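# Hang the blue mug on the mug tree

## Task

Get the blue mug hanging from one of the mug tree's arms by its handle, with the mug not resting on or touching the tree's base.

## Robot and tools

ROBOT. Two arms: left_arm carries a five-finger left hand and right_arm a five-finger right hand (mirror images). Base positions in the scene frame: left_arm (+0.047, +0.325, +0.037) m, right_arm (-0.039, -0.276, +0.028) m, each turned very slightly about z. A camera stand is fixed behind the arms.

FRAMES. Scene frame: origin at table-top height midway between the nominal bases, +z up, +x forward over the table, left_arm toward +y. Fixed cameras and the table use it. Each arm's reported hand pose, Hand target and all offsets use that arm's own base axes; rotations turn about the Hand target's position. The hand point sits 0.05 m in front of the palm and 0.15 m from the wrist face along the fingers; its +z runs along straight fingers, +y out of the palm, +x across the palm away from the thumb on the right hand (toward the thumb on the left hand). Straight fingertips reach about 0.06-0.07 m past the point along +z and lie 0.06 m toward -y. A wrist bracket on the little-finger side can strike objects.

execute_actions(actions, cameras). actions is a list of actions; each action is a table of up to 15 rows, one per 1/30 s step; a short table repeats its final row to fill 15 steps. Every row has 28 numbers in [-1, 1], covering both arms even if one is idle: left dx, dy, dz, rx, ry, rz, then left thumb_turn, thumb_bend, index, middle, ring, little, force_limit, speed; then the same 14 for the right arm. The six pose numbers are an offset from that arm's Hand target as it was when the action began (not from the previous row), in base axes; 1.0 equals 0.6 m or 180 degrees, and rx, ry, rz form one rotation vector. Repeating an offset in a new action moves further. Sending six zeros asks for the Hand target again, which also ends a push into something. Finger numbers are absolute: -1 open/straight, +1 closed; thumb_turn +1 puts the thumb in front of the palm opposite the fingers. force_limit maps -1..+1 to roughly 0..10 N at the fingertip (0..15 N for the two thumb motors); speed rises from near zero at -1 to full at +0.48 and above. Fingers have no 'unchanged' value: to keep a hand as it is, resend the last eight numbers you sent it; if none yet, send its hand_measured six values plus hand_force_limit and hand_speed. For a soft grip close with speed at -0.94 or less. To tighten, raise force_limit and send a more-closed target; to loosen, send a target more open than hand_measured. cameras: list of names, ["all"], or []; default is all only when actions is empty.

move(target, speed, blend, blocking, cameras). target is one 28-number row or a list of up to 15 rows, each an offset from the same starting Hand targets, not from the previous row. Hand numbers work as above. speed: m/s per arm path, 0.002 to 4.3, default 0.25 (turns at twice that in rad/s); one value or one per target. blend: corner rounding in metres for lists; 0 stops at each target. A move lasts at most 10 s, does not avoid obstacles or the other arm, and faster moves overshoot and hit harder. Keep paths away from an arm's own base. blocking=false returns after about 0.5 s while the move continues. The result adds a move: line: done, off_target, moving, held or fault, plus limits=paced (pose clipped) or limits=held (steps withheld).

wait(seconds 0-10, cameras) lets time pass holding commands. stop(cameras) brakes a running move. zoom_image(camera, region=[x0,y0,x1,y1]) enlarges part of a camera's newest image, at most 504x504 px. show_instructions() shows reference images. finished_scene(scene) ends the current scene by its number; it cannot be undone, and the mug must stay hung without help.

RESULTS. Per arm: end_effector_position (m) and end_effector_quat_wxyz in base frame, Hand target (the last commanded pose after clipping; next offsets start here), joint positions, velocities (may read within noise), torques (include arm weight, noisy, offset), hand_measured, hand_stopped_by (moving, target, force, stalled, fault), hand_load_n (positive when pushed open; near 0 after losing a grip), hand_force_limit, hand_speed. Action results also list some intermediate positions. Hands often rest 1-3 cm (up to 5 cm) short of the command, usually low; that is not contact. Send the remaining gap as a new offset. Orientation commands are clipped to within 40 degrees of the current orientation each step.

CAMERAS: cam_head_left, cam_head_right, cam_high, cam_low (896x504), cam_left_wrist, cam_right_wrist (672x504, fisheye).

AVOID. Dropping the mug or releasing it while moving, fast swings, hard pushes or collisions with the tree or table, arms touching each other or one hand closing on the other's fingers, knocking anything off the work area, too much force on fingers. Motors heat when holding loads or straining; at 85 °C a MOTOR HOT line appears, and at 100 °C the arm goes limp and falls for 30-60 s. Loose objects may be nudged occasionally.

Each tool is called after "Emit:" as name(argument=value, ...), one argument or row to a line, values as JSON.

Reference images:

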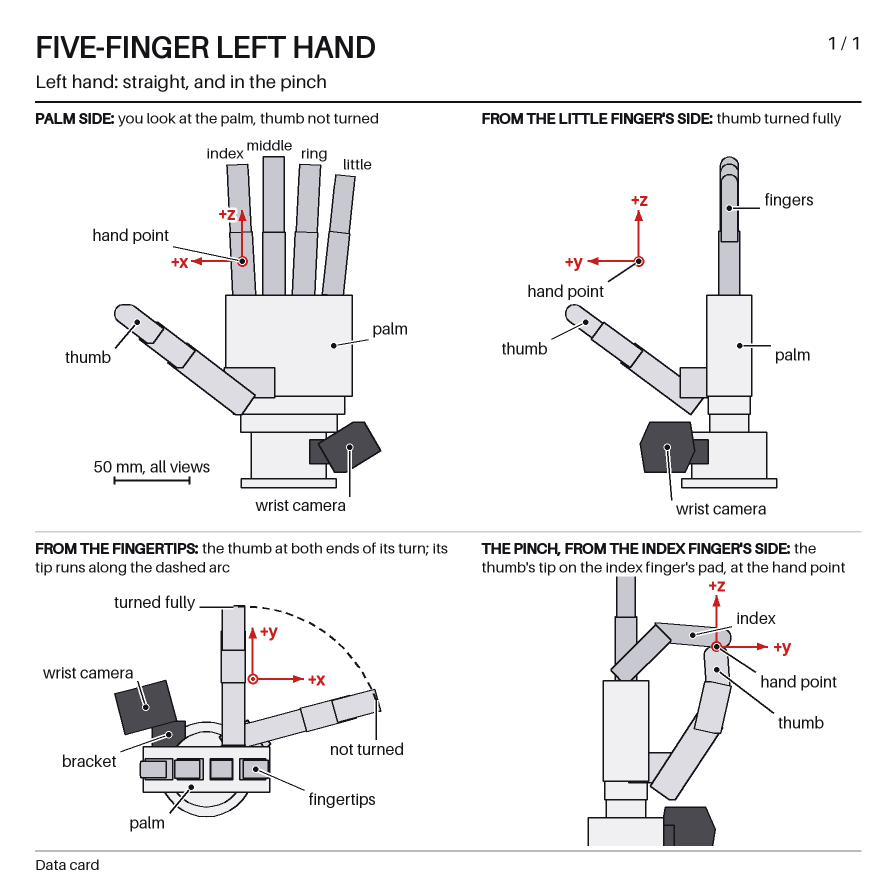

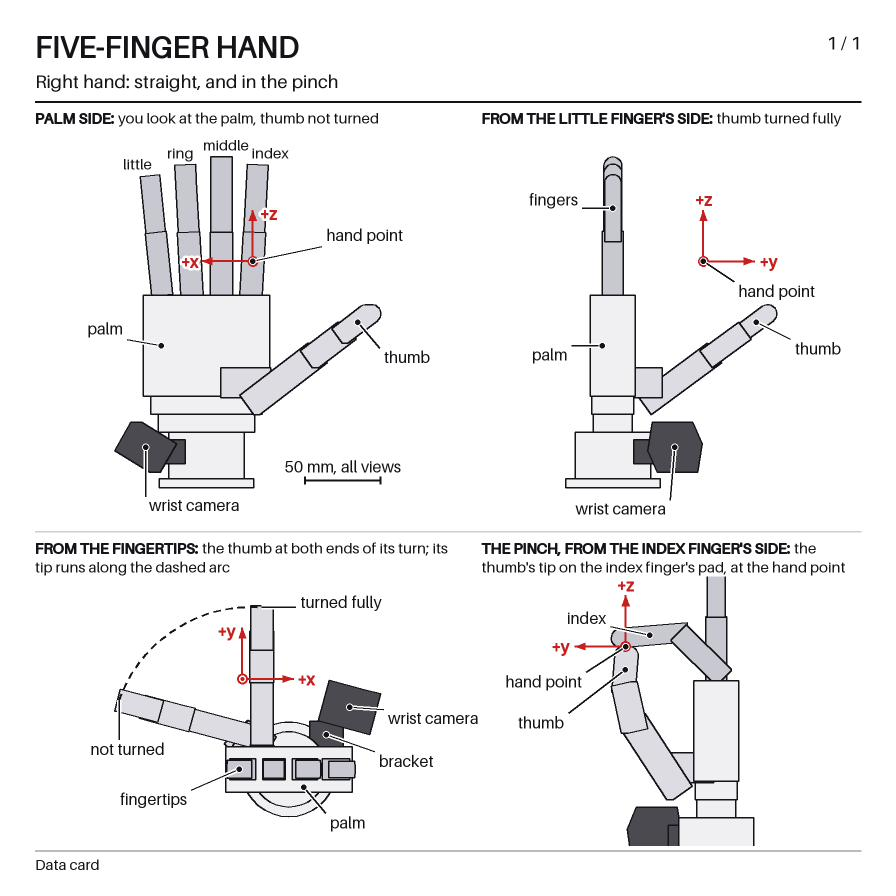

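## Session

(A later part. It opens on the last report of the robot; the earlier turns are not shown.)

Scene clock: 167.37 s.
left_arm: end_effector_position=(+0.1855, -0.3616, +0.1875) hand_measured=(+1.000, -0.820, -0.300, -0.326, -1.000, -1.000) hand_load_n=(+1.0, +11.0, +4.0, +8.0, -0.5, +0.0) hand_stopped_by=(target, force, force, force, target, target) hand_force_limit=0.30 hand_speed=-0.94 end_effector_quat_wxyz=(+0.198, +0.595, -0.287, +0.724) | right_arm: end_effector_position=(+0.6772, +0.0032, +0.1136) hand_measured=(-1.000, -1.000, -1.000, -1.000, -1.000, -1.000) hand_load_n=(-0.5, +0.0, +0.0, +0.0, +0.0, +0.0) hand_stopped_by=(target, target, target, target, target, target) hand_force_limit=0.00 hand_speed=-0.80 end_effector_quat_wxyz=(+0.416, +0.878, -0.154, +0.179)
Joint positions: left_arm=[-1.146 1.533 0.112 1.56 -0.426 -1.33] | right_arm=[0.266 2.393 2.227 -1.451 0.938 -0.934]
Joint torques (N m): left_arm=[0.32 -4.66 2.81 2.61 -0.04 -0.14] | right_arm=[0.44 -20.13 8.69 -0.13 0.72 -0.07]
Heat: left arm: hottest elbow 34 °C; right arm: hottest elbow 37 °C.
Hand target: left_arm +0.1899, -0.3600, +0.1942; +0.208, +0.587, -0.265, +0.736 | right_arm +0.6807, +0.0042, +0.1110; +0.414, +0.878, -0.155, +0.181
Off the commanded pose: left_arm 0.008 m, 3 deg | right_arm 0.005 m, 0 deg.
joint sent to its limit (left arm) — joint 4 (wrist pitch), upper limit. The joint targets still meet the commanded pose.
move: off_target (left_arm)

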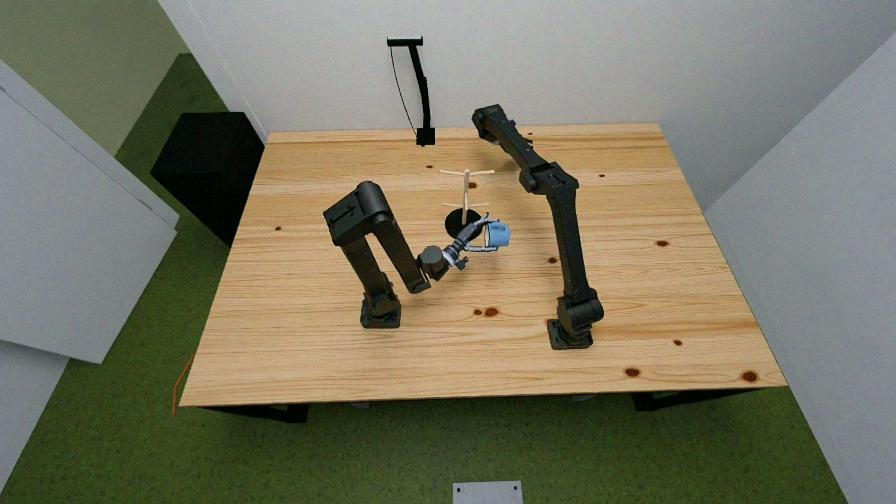

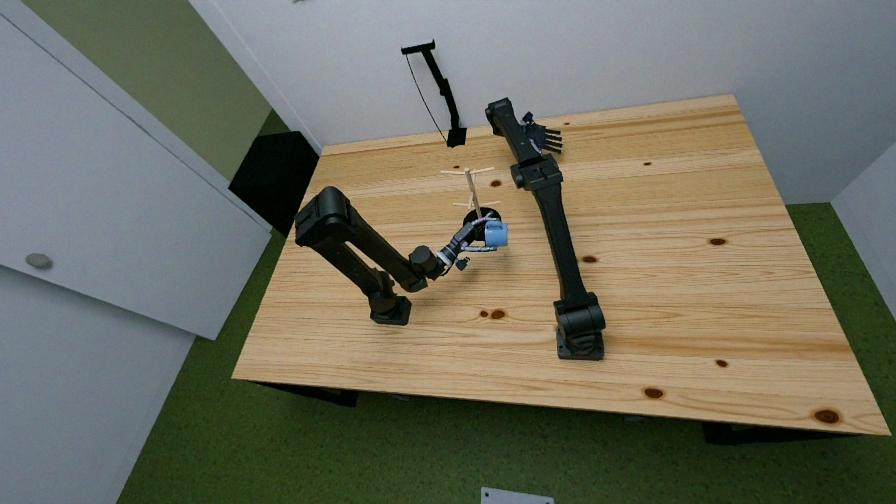

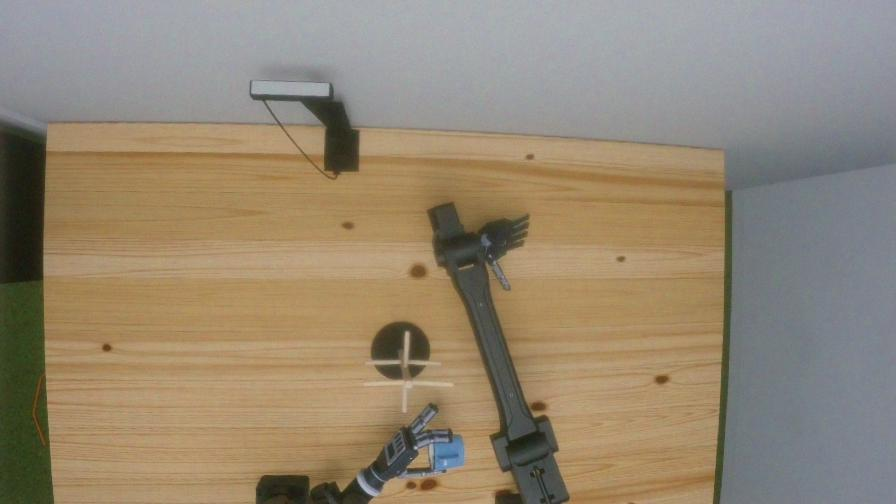

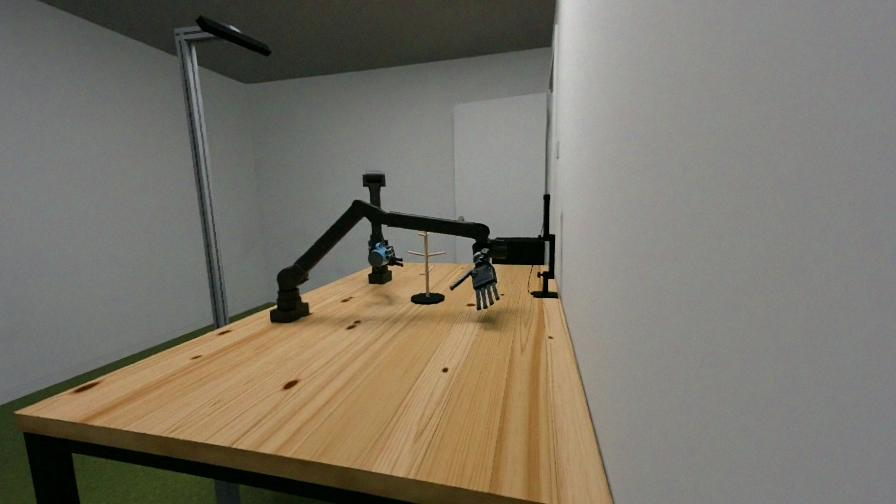

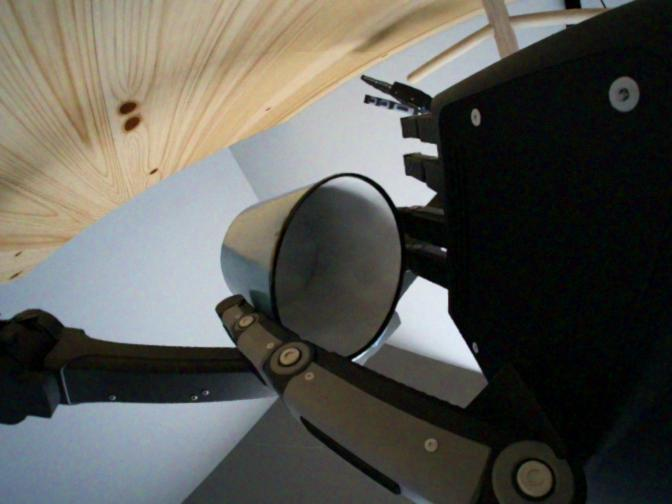

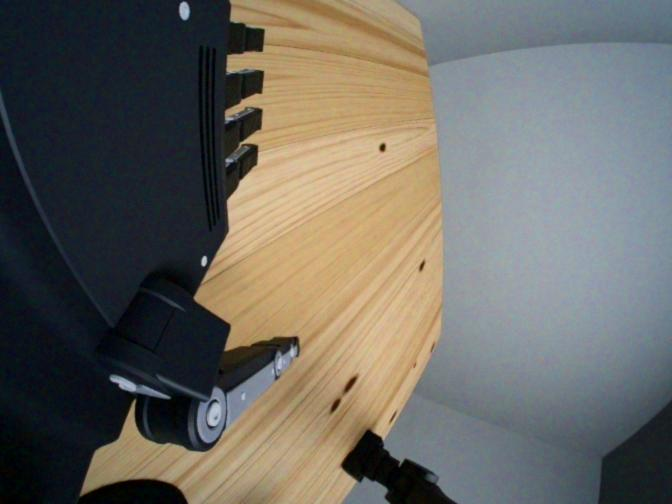

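Emit:
move(
  target=[0.0207, 0.154, -0.0217, 0.0187, 0.0707, 0.0166, 1, 0.05, 0.3, 0.4, -1, 1, 0.3, -0.6, 0, 0, 0, 0, 0, 0, -1, -1, -1, -1, -1, -1, 0.0, -0.8],
  speed=0.12,
  cameras=["all"],
)

Emit:
zoom_image(
  camera="cam_low",
  region=[370, 220, 440, 280],
)

Emit:
zoom_image(
  camera="cam_head_right",
  region=[440, 190, 500, 250],
)

Emit:
zoom_image(
  camera="cam_head_left",
  region=[440, 180, 500, 240],
)

Emit:
zoom_image(
  camera="cam_high",
  region=[360, 370, 460, 480],
)

Scene clock: 192.20 s.
left_arm: end_effector_position=(+0.1913, -0.3239, +0.1717) hand_measured=(+1.000, -0.820, -0.300, -0.326, -1.000, +1.000) hand_load_n=(+0.5, +11.5, +4.5, +7.5, +0.0, +0.0) hand_stopped_by=(target, force, force, force, target, target) hand_force_limit=0.30 hand_speed=-0.60 end_effector_quat_wxyz=(+0.183, +0.628, -0.282, +0.701) | right_arm: end_effector_position=(+0.6772, +0.0032, +0.1136) hand_measured=(-1.000, -1.000, -1.000, -1.000, -1.000, -1.000) hand_load_n=(+0.0, +0.0, +0.0, +0.0, +0.0, +0.0) hand_stopped_by=(target, target, target, target, target, target) hand_force_limit=0.00 hand_speed=-0.80 end_effector_quat_wxyz=(+0.416, +0.878, -0.154, +0.179)
Joint positions: left_arm=[-1.078 1.441 0.025 1.472 -0.399 -1.383] | right_arm=[0.266 2.393 2.227 -1.451 0.938 -0.934]
Joint torques (N m): left_arm=[-1.26 -3.19 3.54 2 -0.02 -0.03] | right_arm=[0.32 -20.13 8.79 -0.02 0.66 -0.09]
Heat: left arm: hottest elbow 32 °C; right arm: hottest elbow 38 °C.
Hand target: left_arm +0.1905, -0.3299, +0.1765; +0.191, +0.623, -0.280, +0.705 (not the last commanded pose) | right_arm +0.6807, +0.0042, +0.1110; +0.414, +0.878, -0.155, +0.181
Off the commanded pose: left_arm 0.058 m, 8 deg | right_arm 0.005 m, 0 deg.
move: held (left_arm; a check stopped the path); limits=held
pose unreachable (left arm): on one or more control steps of this call, first in action 0 (counted from 0), this arm could not follow its commanded pose, so it was not sent that pose on those steps. It may still have moved: this result reports where it is.
cause: moving toward the commanded pose would bring two parts of the arm too close to each other (joints 2 (shoulder) and 3 (elbow) lie between them).

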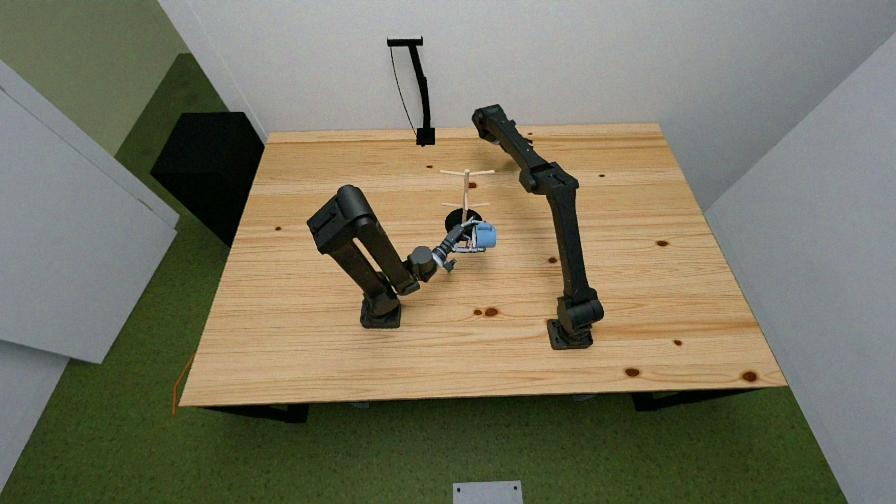

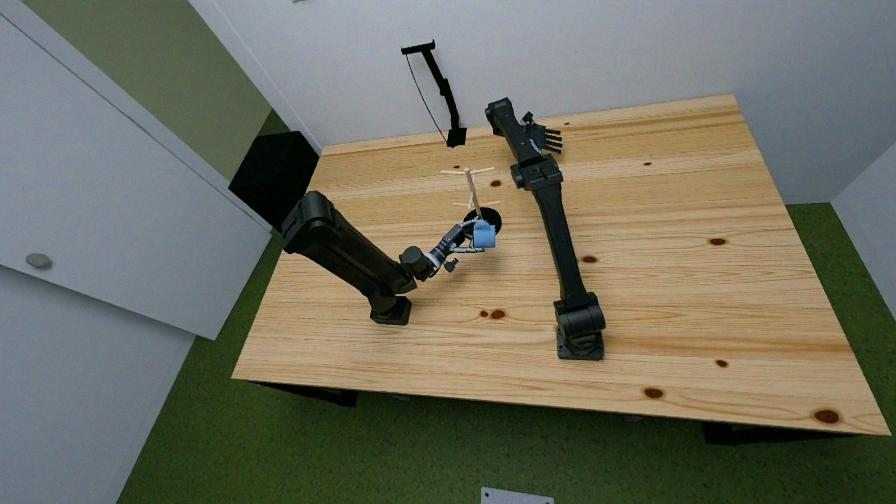

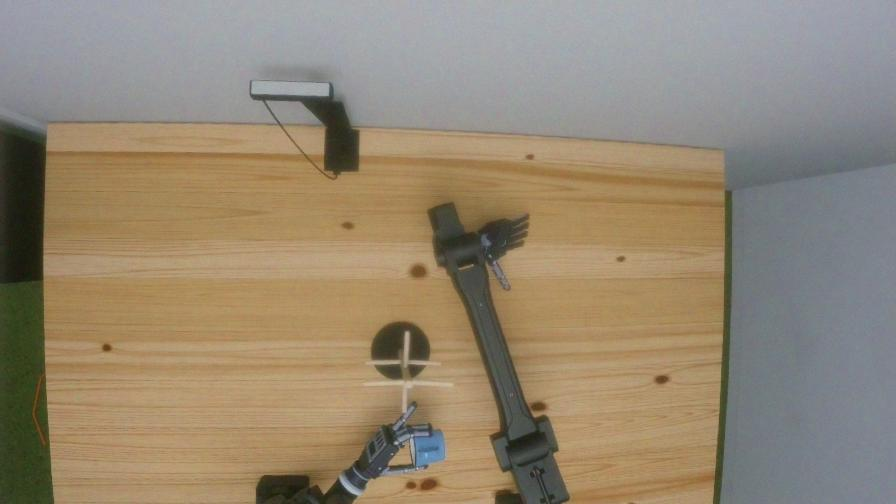

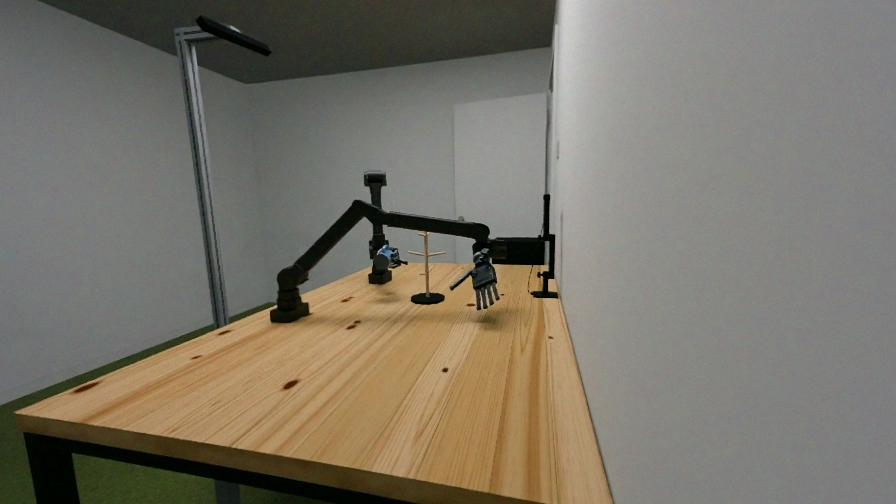

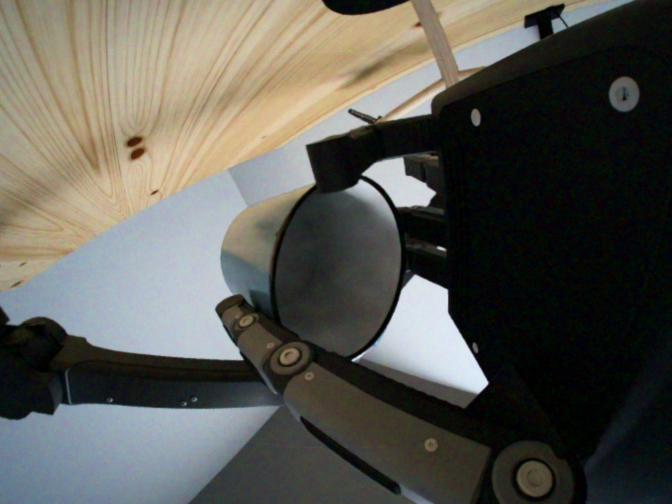

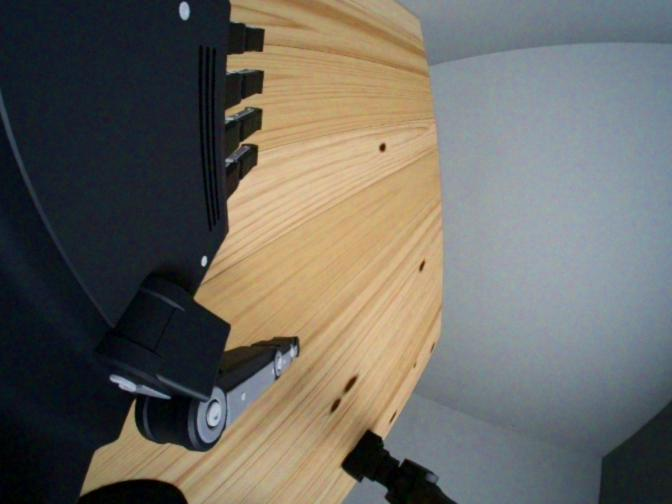

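Scaled by 7.200 from the camera's 896x504 image, which has a finer 1280x720 frame.

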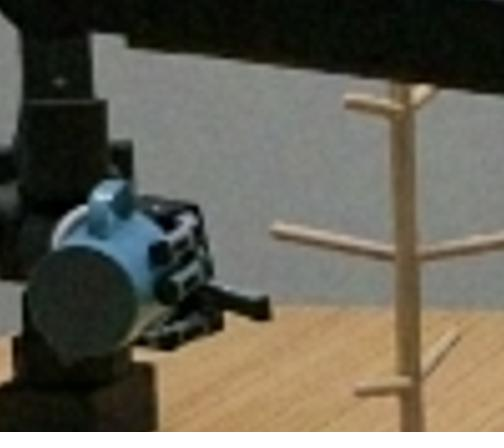

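Scaled by 8.400 from the camera's 896x504 image, which has a finer 1280x720 frame.

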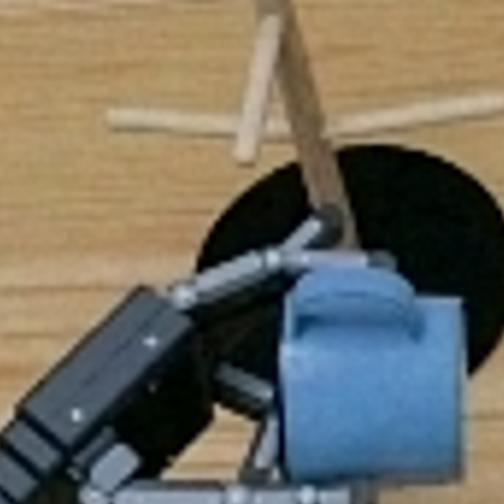

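Scaled by 8.400 from the camera's 896x504 image, which has a finer 1280x720 frame.

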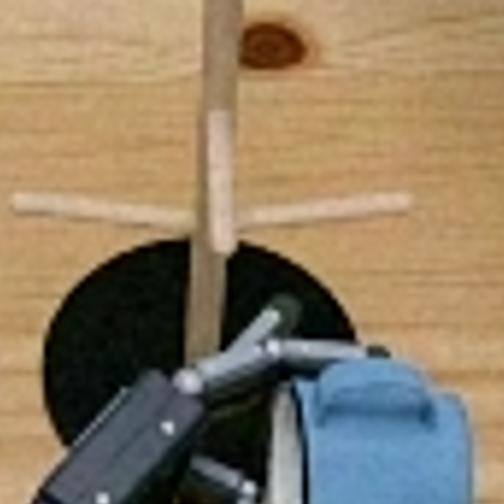

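Scaled by 4.582 from the camera's 896x504 image, which has a finer 1280x720 frame.

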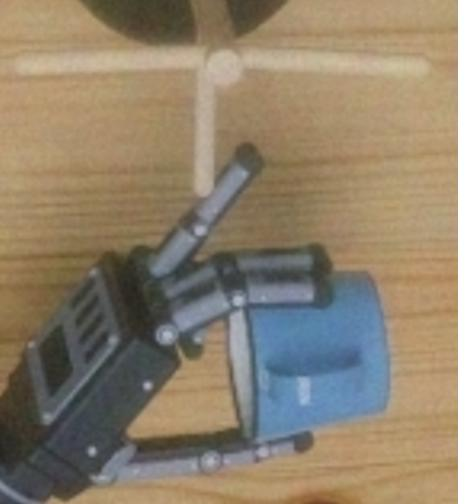

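Emit:
move(
  target=[-0.0425, 0.0665, 0.045, 0.2431, 0.0459, -0.0204, 1, 0.05, 0.3, 0.4, -1, 1, 0.3, -0.6, 0, 0, 0, 0, 0, 0, -1, -1, -1, -1, -1, -1, 0.0, -0.8],
  speed=0.12,
  cameras=["all"],
)

Emit:
zoom_image(
  camera="cam_low",
  region=[360, 210, 440, 280],
)

Emit:
zoom_image(
  camera="cam_head_right",
  region=[440, 190, 500, 250],
)

Emit:
zoom_image(
  camera="cam_head_left",
  region=[440, 190, 500, 250],
)

Emit:
zoom_image(
  camera="cam_high",
  region=[360, 370, 460, 480],
)

Scene clock: 207.83 s.
left_arm: end_effector_position=(+0.1620, -0.2781, +0.1697) hand_measured=(+1.000, -0.820, -0.300, -0.326, -1.000, +1.000) hand_load_n=(+1.0, +11.0, +4.5, +8.0, +0.0, +0.0) hand_stopped_by=(target, force, force, force, target, target) hand_force_limit=0.30 hand_speed=-0.60 end_effector_quat_wxyz=(-0.024, +0.696, -0.535, +0.478) | right_arm: end_effector_position=(+0.6772, +0.0032, +0.1136) hand_measured=(-1.000, -1.000, -1.000, -1.000, -1.000, -1.000) hand_load_n=(+0.0, +0.0, +0.0, +0.0, +0.0, +0.0) hand_stopped_by=(target, target, target, target, target, target) hand_force_limit=0.00 hand_speed=-0.80 end_effector_quat_wxyz=(+0.416, +0.878, -0.154, +0.179)
Joint positions: left_arm=[-1.079 0.462 0.387 -0.552 -0.393 -1.137] | right_arm=[0.266 2.393 2.227 -1.451 0.938 -0.934]
Joint torques (N m): left_arm=[-1.26 1.67 13.07 1.28 -0.27 0.04] | right_arm=[0.38 -19.9 8.73 -0.01 0.67 -0.07]
Heat: left arm: hottest elbow 32 °C; right arm: hottest elbow 38 °C.
Hand target: left_arm +0.1651, -0.2901, +0.2036; -0.014, +0.688, -0.527, +0.498 | right_arm +0.6807, +0.0042, +0.1110; +0.414, +0.878, -0.155, +0.181
Off the commanded pose: left_arm 0.036 m, 3 deg | right_arm 0.005 m, 0 deg.
move: off_target (left_arm)

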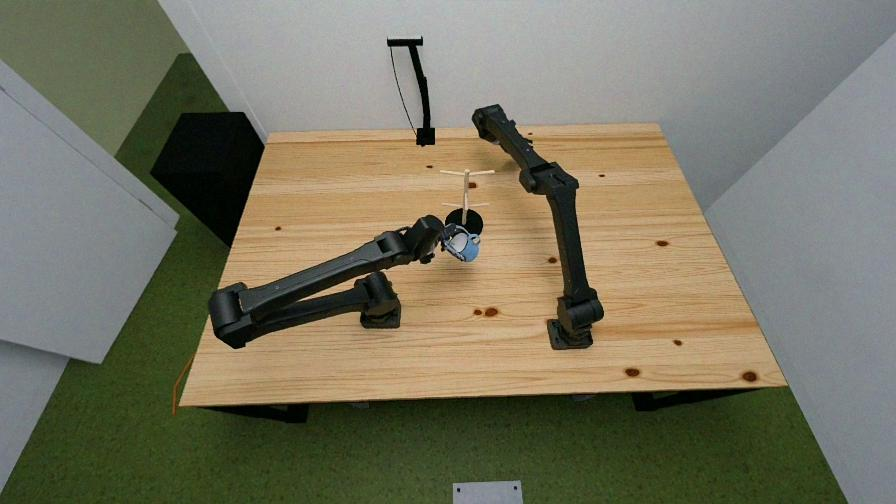

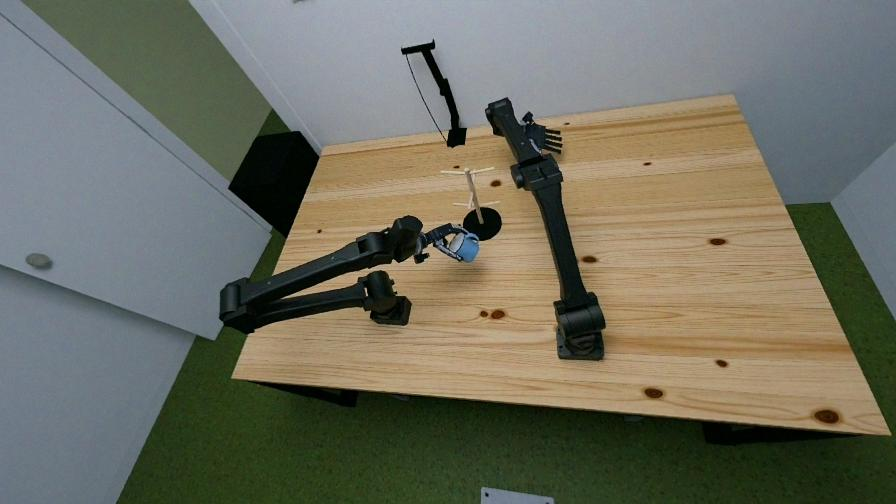

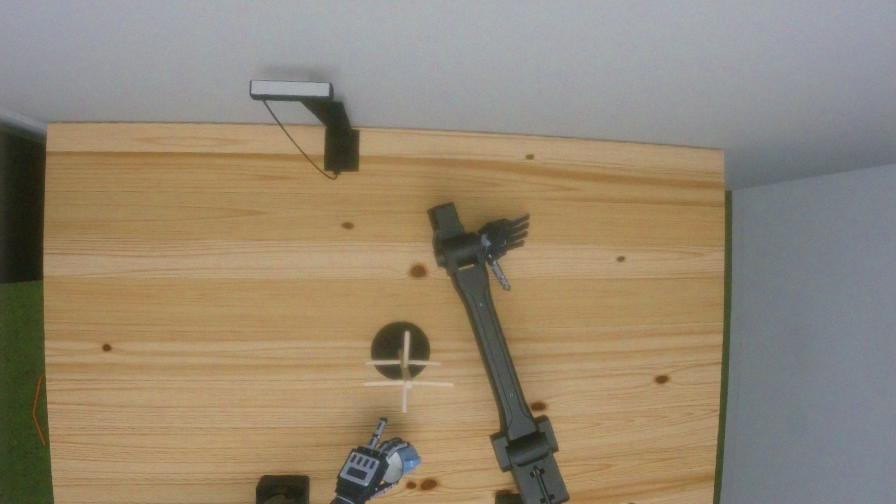

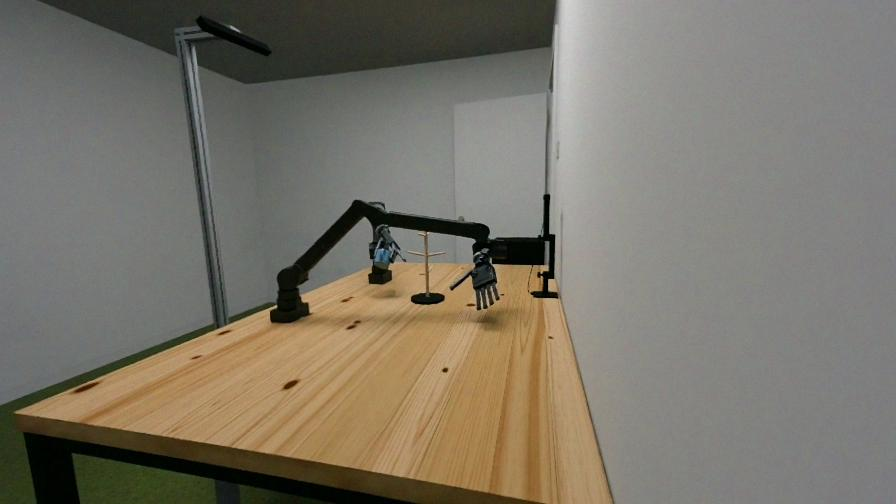

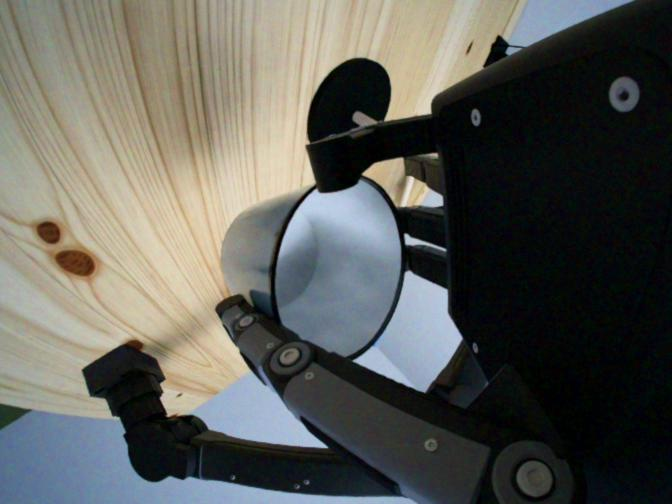

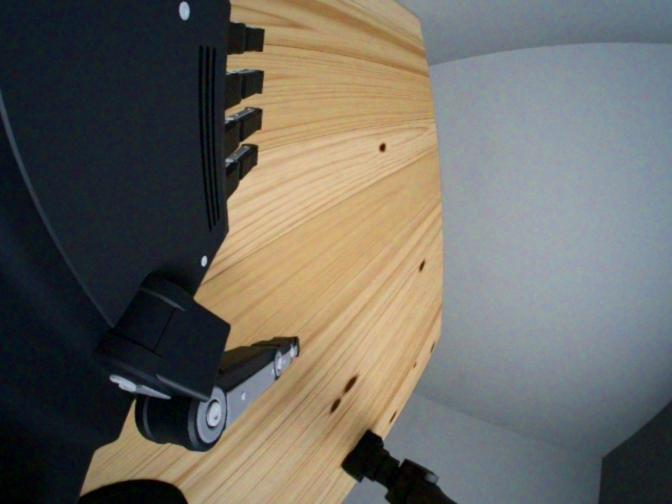

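Scaled by 6.300 from the camera's 896x504 image, which has a finer 1280x720 frame.

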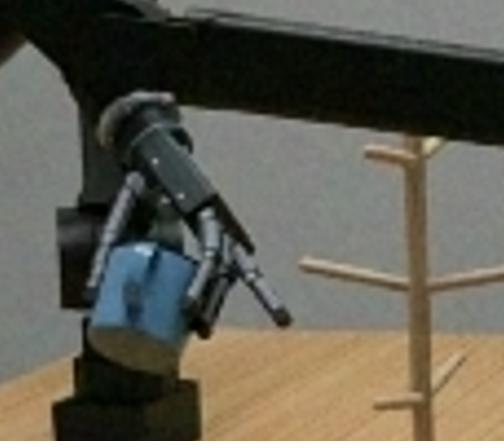

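Scaled by 8.400 from the camera's 896x504 image, which has a finer 1280x720 frame.

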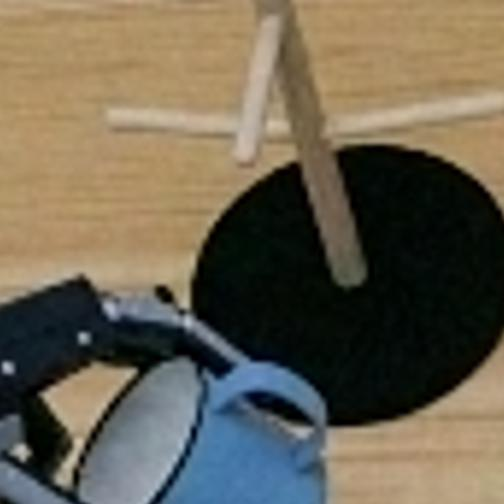

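Scaled by 8.400 from the camera's 896x504 image, which has a finer 1280x720 frame.

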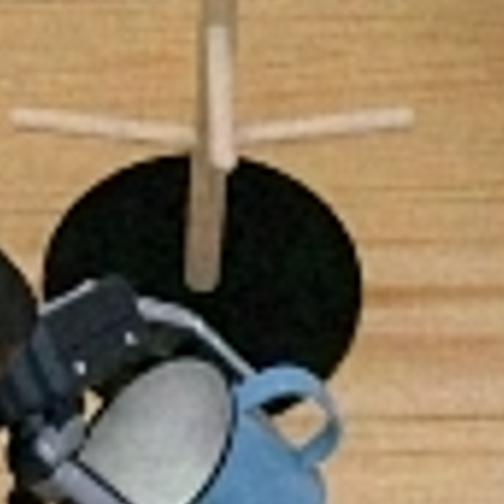

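Scaled by 4.582 from the camera's 896x504 image, which has a finer 1280x720 frame.

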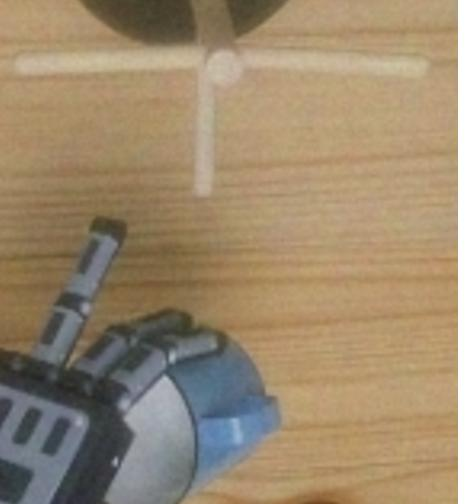

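Emit:
move(
  target=[0.077, 0.0445, 0.038, 0, 0, 0, 1, 0.05, 0.3, 0.4, -1, 1, 0.3, -0.6, 0, 0, 0, 0, 0, 0, -1, -1, -1, -1, -1, -1, 0.0, -0.8],
  speed=0.08,
  cameras=["all"],
)

Emit:
zoom_image(
  camera="cam_low",
  region=[370, 220, 440, 280],
)

Emit:
zoom_image(
  camera="cam_head_right",
  region=[440, 190, 500, 250],
)

Emit:
zoom_image(
  camera="cam_head_left",
  region=[440, 190, 500, 250],
)

Emit:
zoom_image(
  camera="cam_high",
  region=[360, 370, 460, 480],
)

Scene clock: 214.07 s.
left_arm: end_effector_position=(+0.2001, -0.2561, +0.1911) hand_measured=(+1.000, -0.820, -0.300, -0.326, -1.000, +1.000) hand_load_n=(+1.5, +11.0, +4.5, +7.5, +0.0, +0.0) hand_stopped_by=(target, force, force, force, target, target) hand_force_limit=0.30 hand_speed=-0.60 end_effector_quat_wxyz=(-0.016, +0.696, -0.540, +0.473) | right_arm: end_effector_position=(+0.6772, +0.0032, +0.1136) hand_measured=(-1.000, -1.000, -1.000, -1.000, -1.000, -1.000) hand_load_n=(+0.0, +0.0, +0.0, +0.0, +0.0, +0.0) hand_stopped_by=(target, target, target, target, target, target) hand_force_limit=0.00 hand_speed=-0.80 end_effector_quat_wxyz=(+0.416, +0.878, -0.154, +0.179)
Joint positions: left_arm=[-0.776 0.478 0.443 -0.554 -0.125 -0.96] | right_arm=[0.266 2.393 2.227 -1.451 0.938 -0.934]
Joint torques (N m): left_arm=[0.21 1.73 13.09 1.65 0.16 0.01] | right_arm=[0.91 -20.37 8.91 -0.08 0.66 -0.06]
Heat: left arm: hottest elbow 33 °C; right arm: hottest elbow 38 °C.
Hand target: left_arm +0.2113, -0.2633, +0.2264; -0.014, +0.688, -0.527, +0.498 | right_arm +0.6807, +0.0042, +0.1110; +0.414, +0.878, -0.155, +0.181
Off the commanded pose: left_arm 0.038 m, 3 deg | right_arm 0.005 m, 0 deg.
move: off_target (left_arm)

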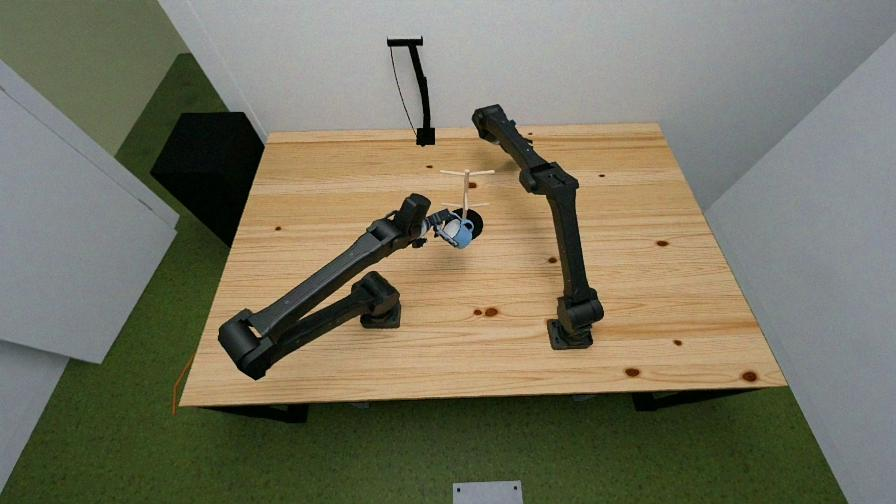

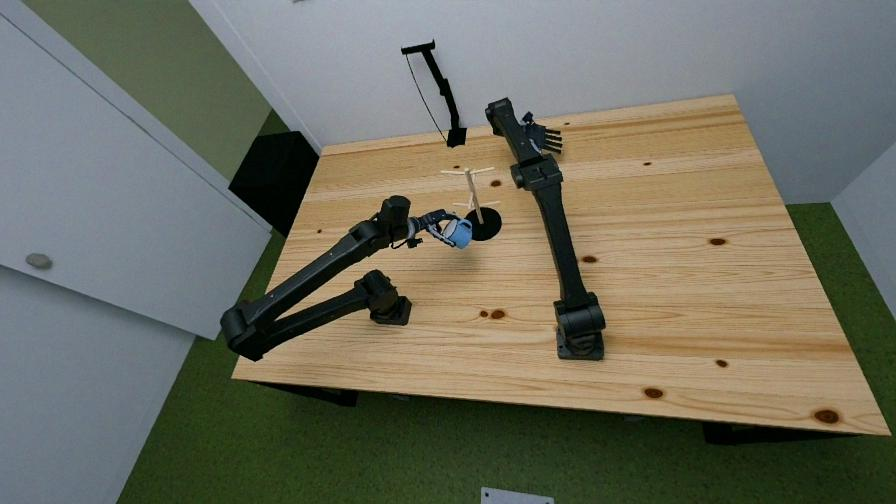

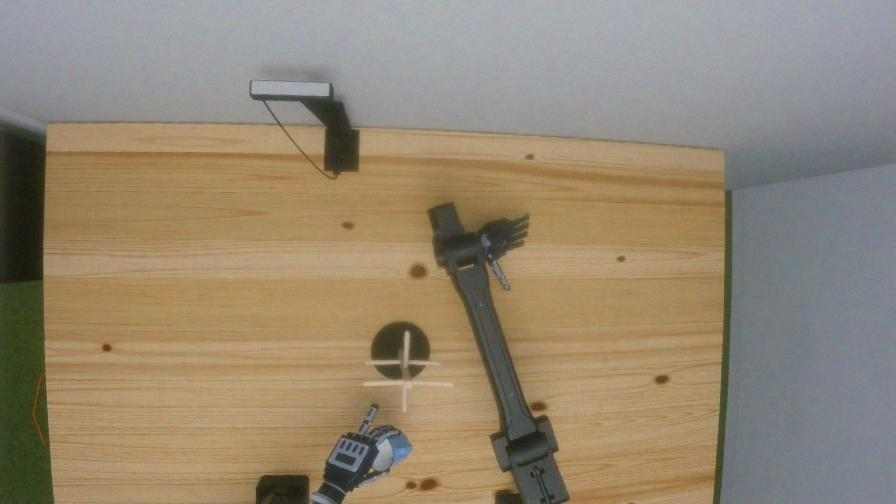

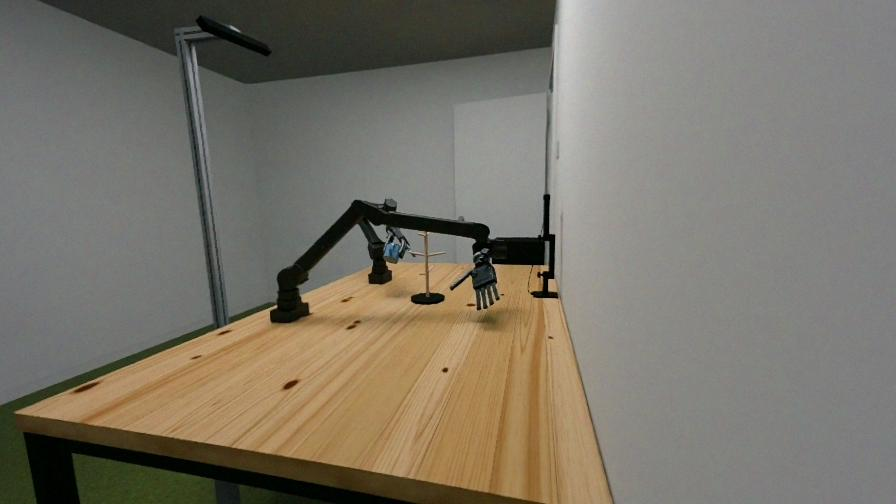

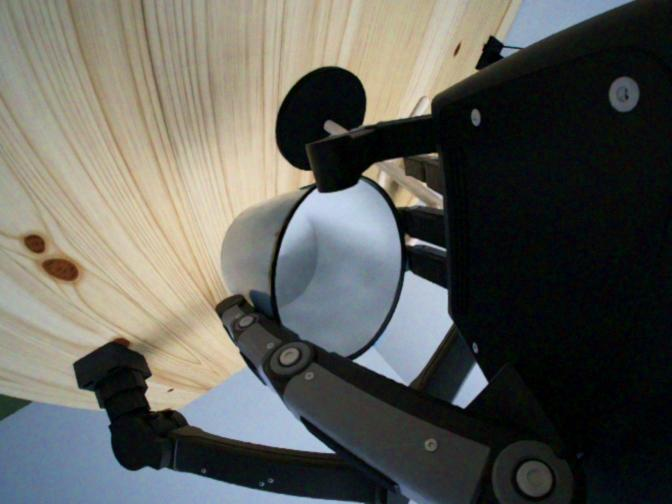

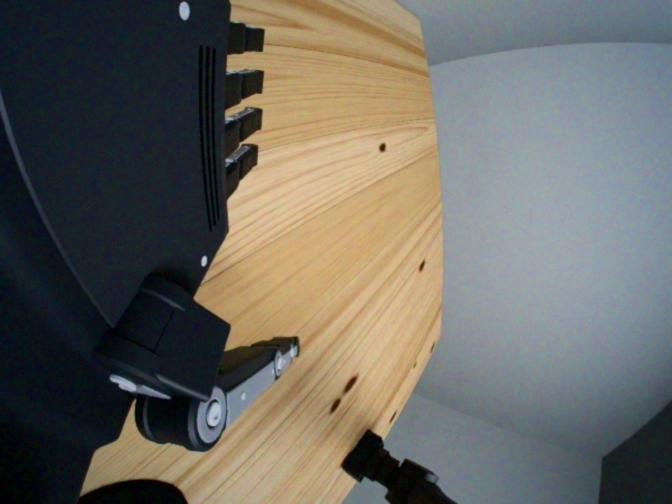

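Scaled by 7.200 from the camera's 896x504 image, which has a finer 1280x720 frame.

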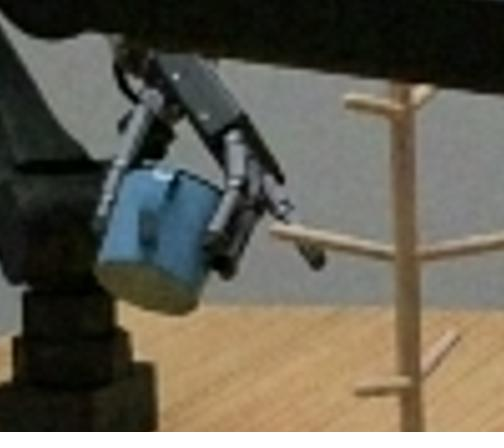

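Scaled by 8.400 from the camera's 896x504 image, which has a finer 1280x720 frame.

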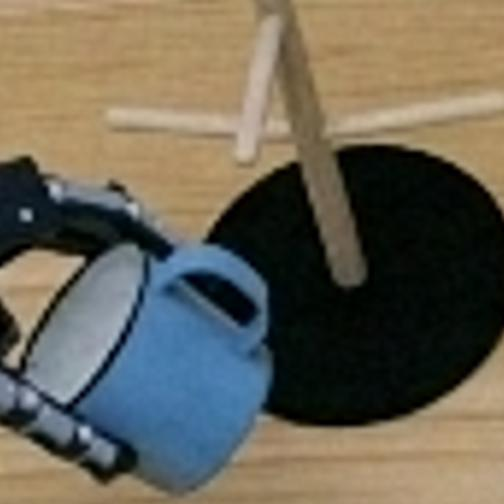

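Scaled by 8.400 from the camera's 896x504 image, which has a finer 1280x720 frame.

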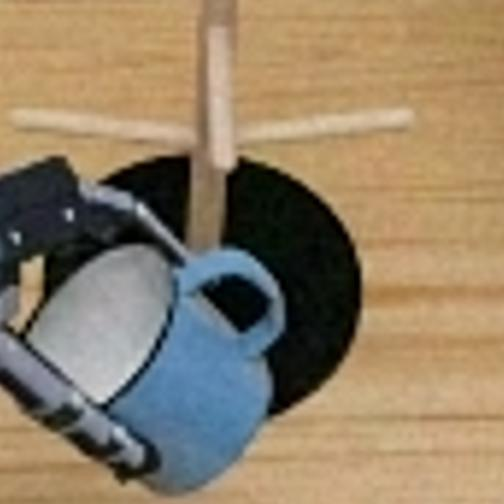

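Scaled by 4.582 from the camera's 896x504 image, which has a finer 1280x720 frame.

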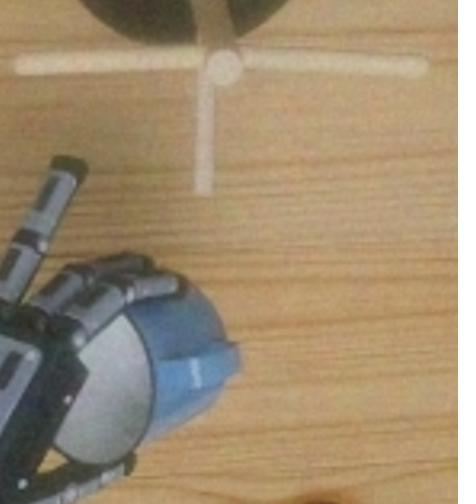

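Emit:
zoom_image(
  camera="cam_low",
  region=[380, 235, 415, 270],
)

Emit:
zoom_image(
  camera="cam_head_left",
  region=[450, 195, 485, 235],
)

Emit:
zoom_image(
  camera="cam_head_right",
  region=[450, 195, 485, 235],
)

Emit:
zoom_image(
  camera="cam_high",
  region=[380, 370, 430, 460],
)

Scaled by 14.400 from the camera's 896x504 image, which has a finer 1280x720 frame.

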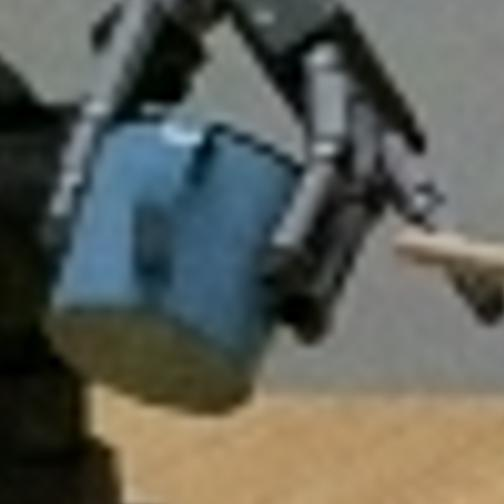

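Scaled by 12.600 from the camera's 896x504 image, which has a finer 1280x720 frame.

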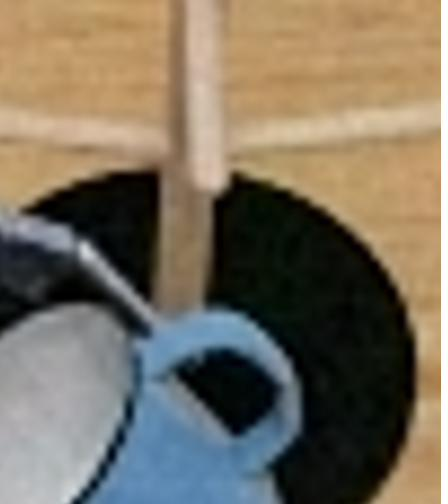

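Scaled by 12.600 from the camera's 896x504 image, which has a finer 1280x720 frame.

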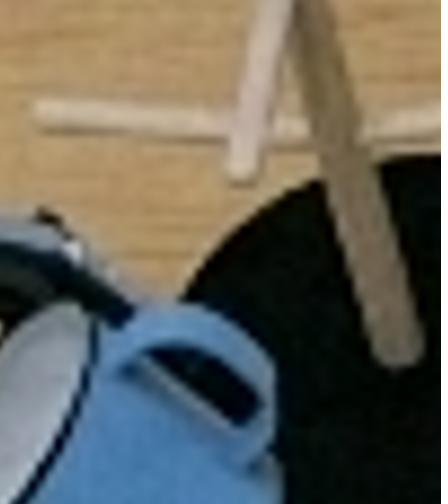

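Scaled by 5.600 from the camera's 896x504 image, which has a finer 1280x720 frame.

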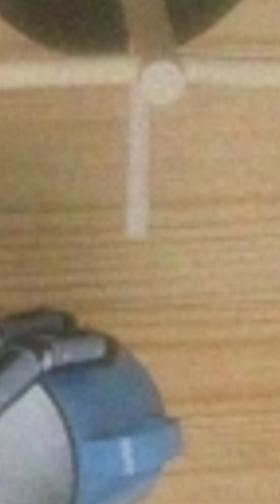

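Emit:
zoom_image(
  camera="cam_low",
  region=[382, 238, 404, 266],
)

Emit:
zoom_image(
  camera="cam_high",
  region=[370, 410, 430, 470],
)

Scaled by 18.000 from the camera's 896x504 image, which has a finer 1280x720 frame.

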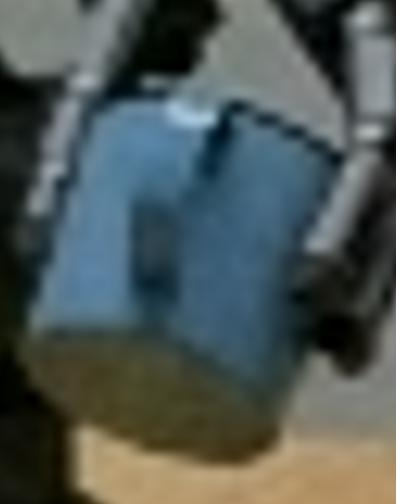

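Scaled by 8.400 from the camera's 896x504 image, which has a finer 1280x720 frame.

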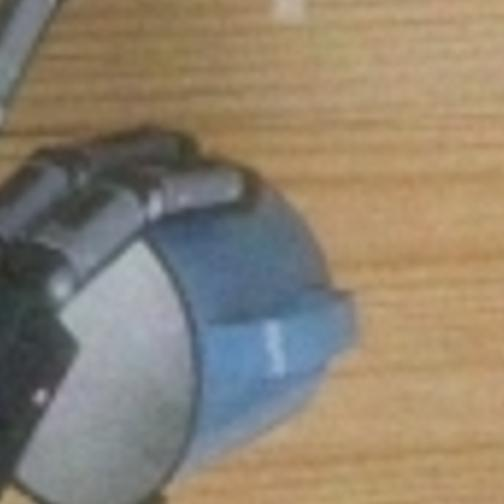

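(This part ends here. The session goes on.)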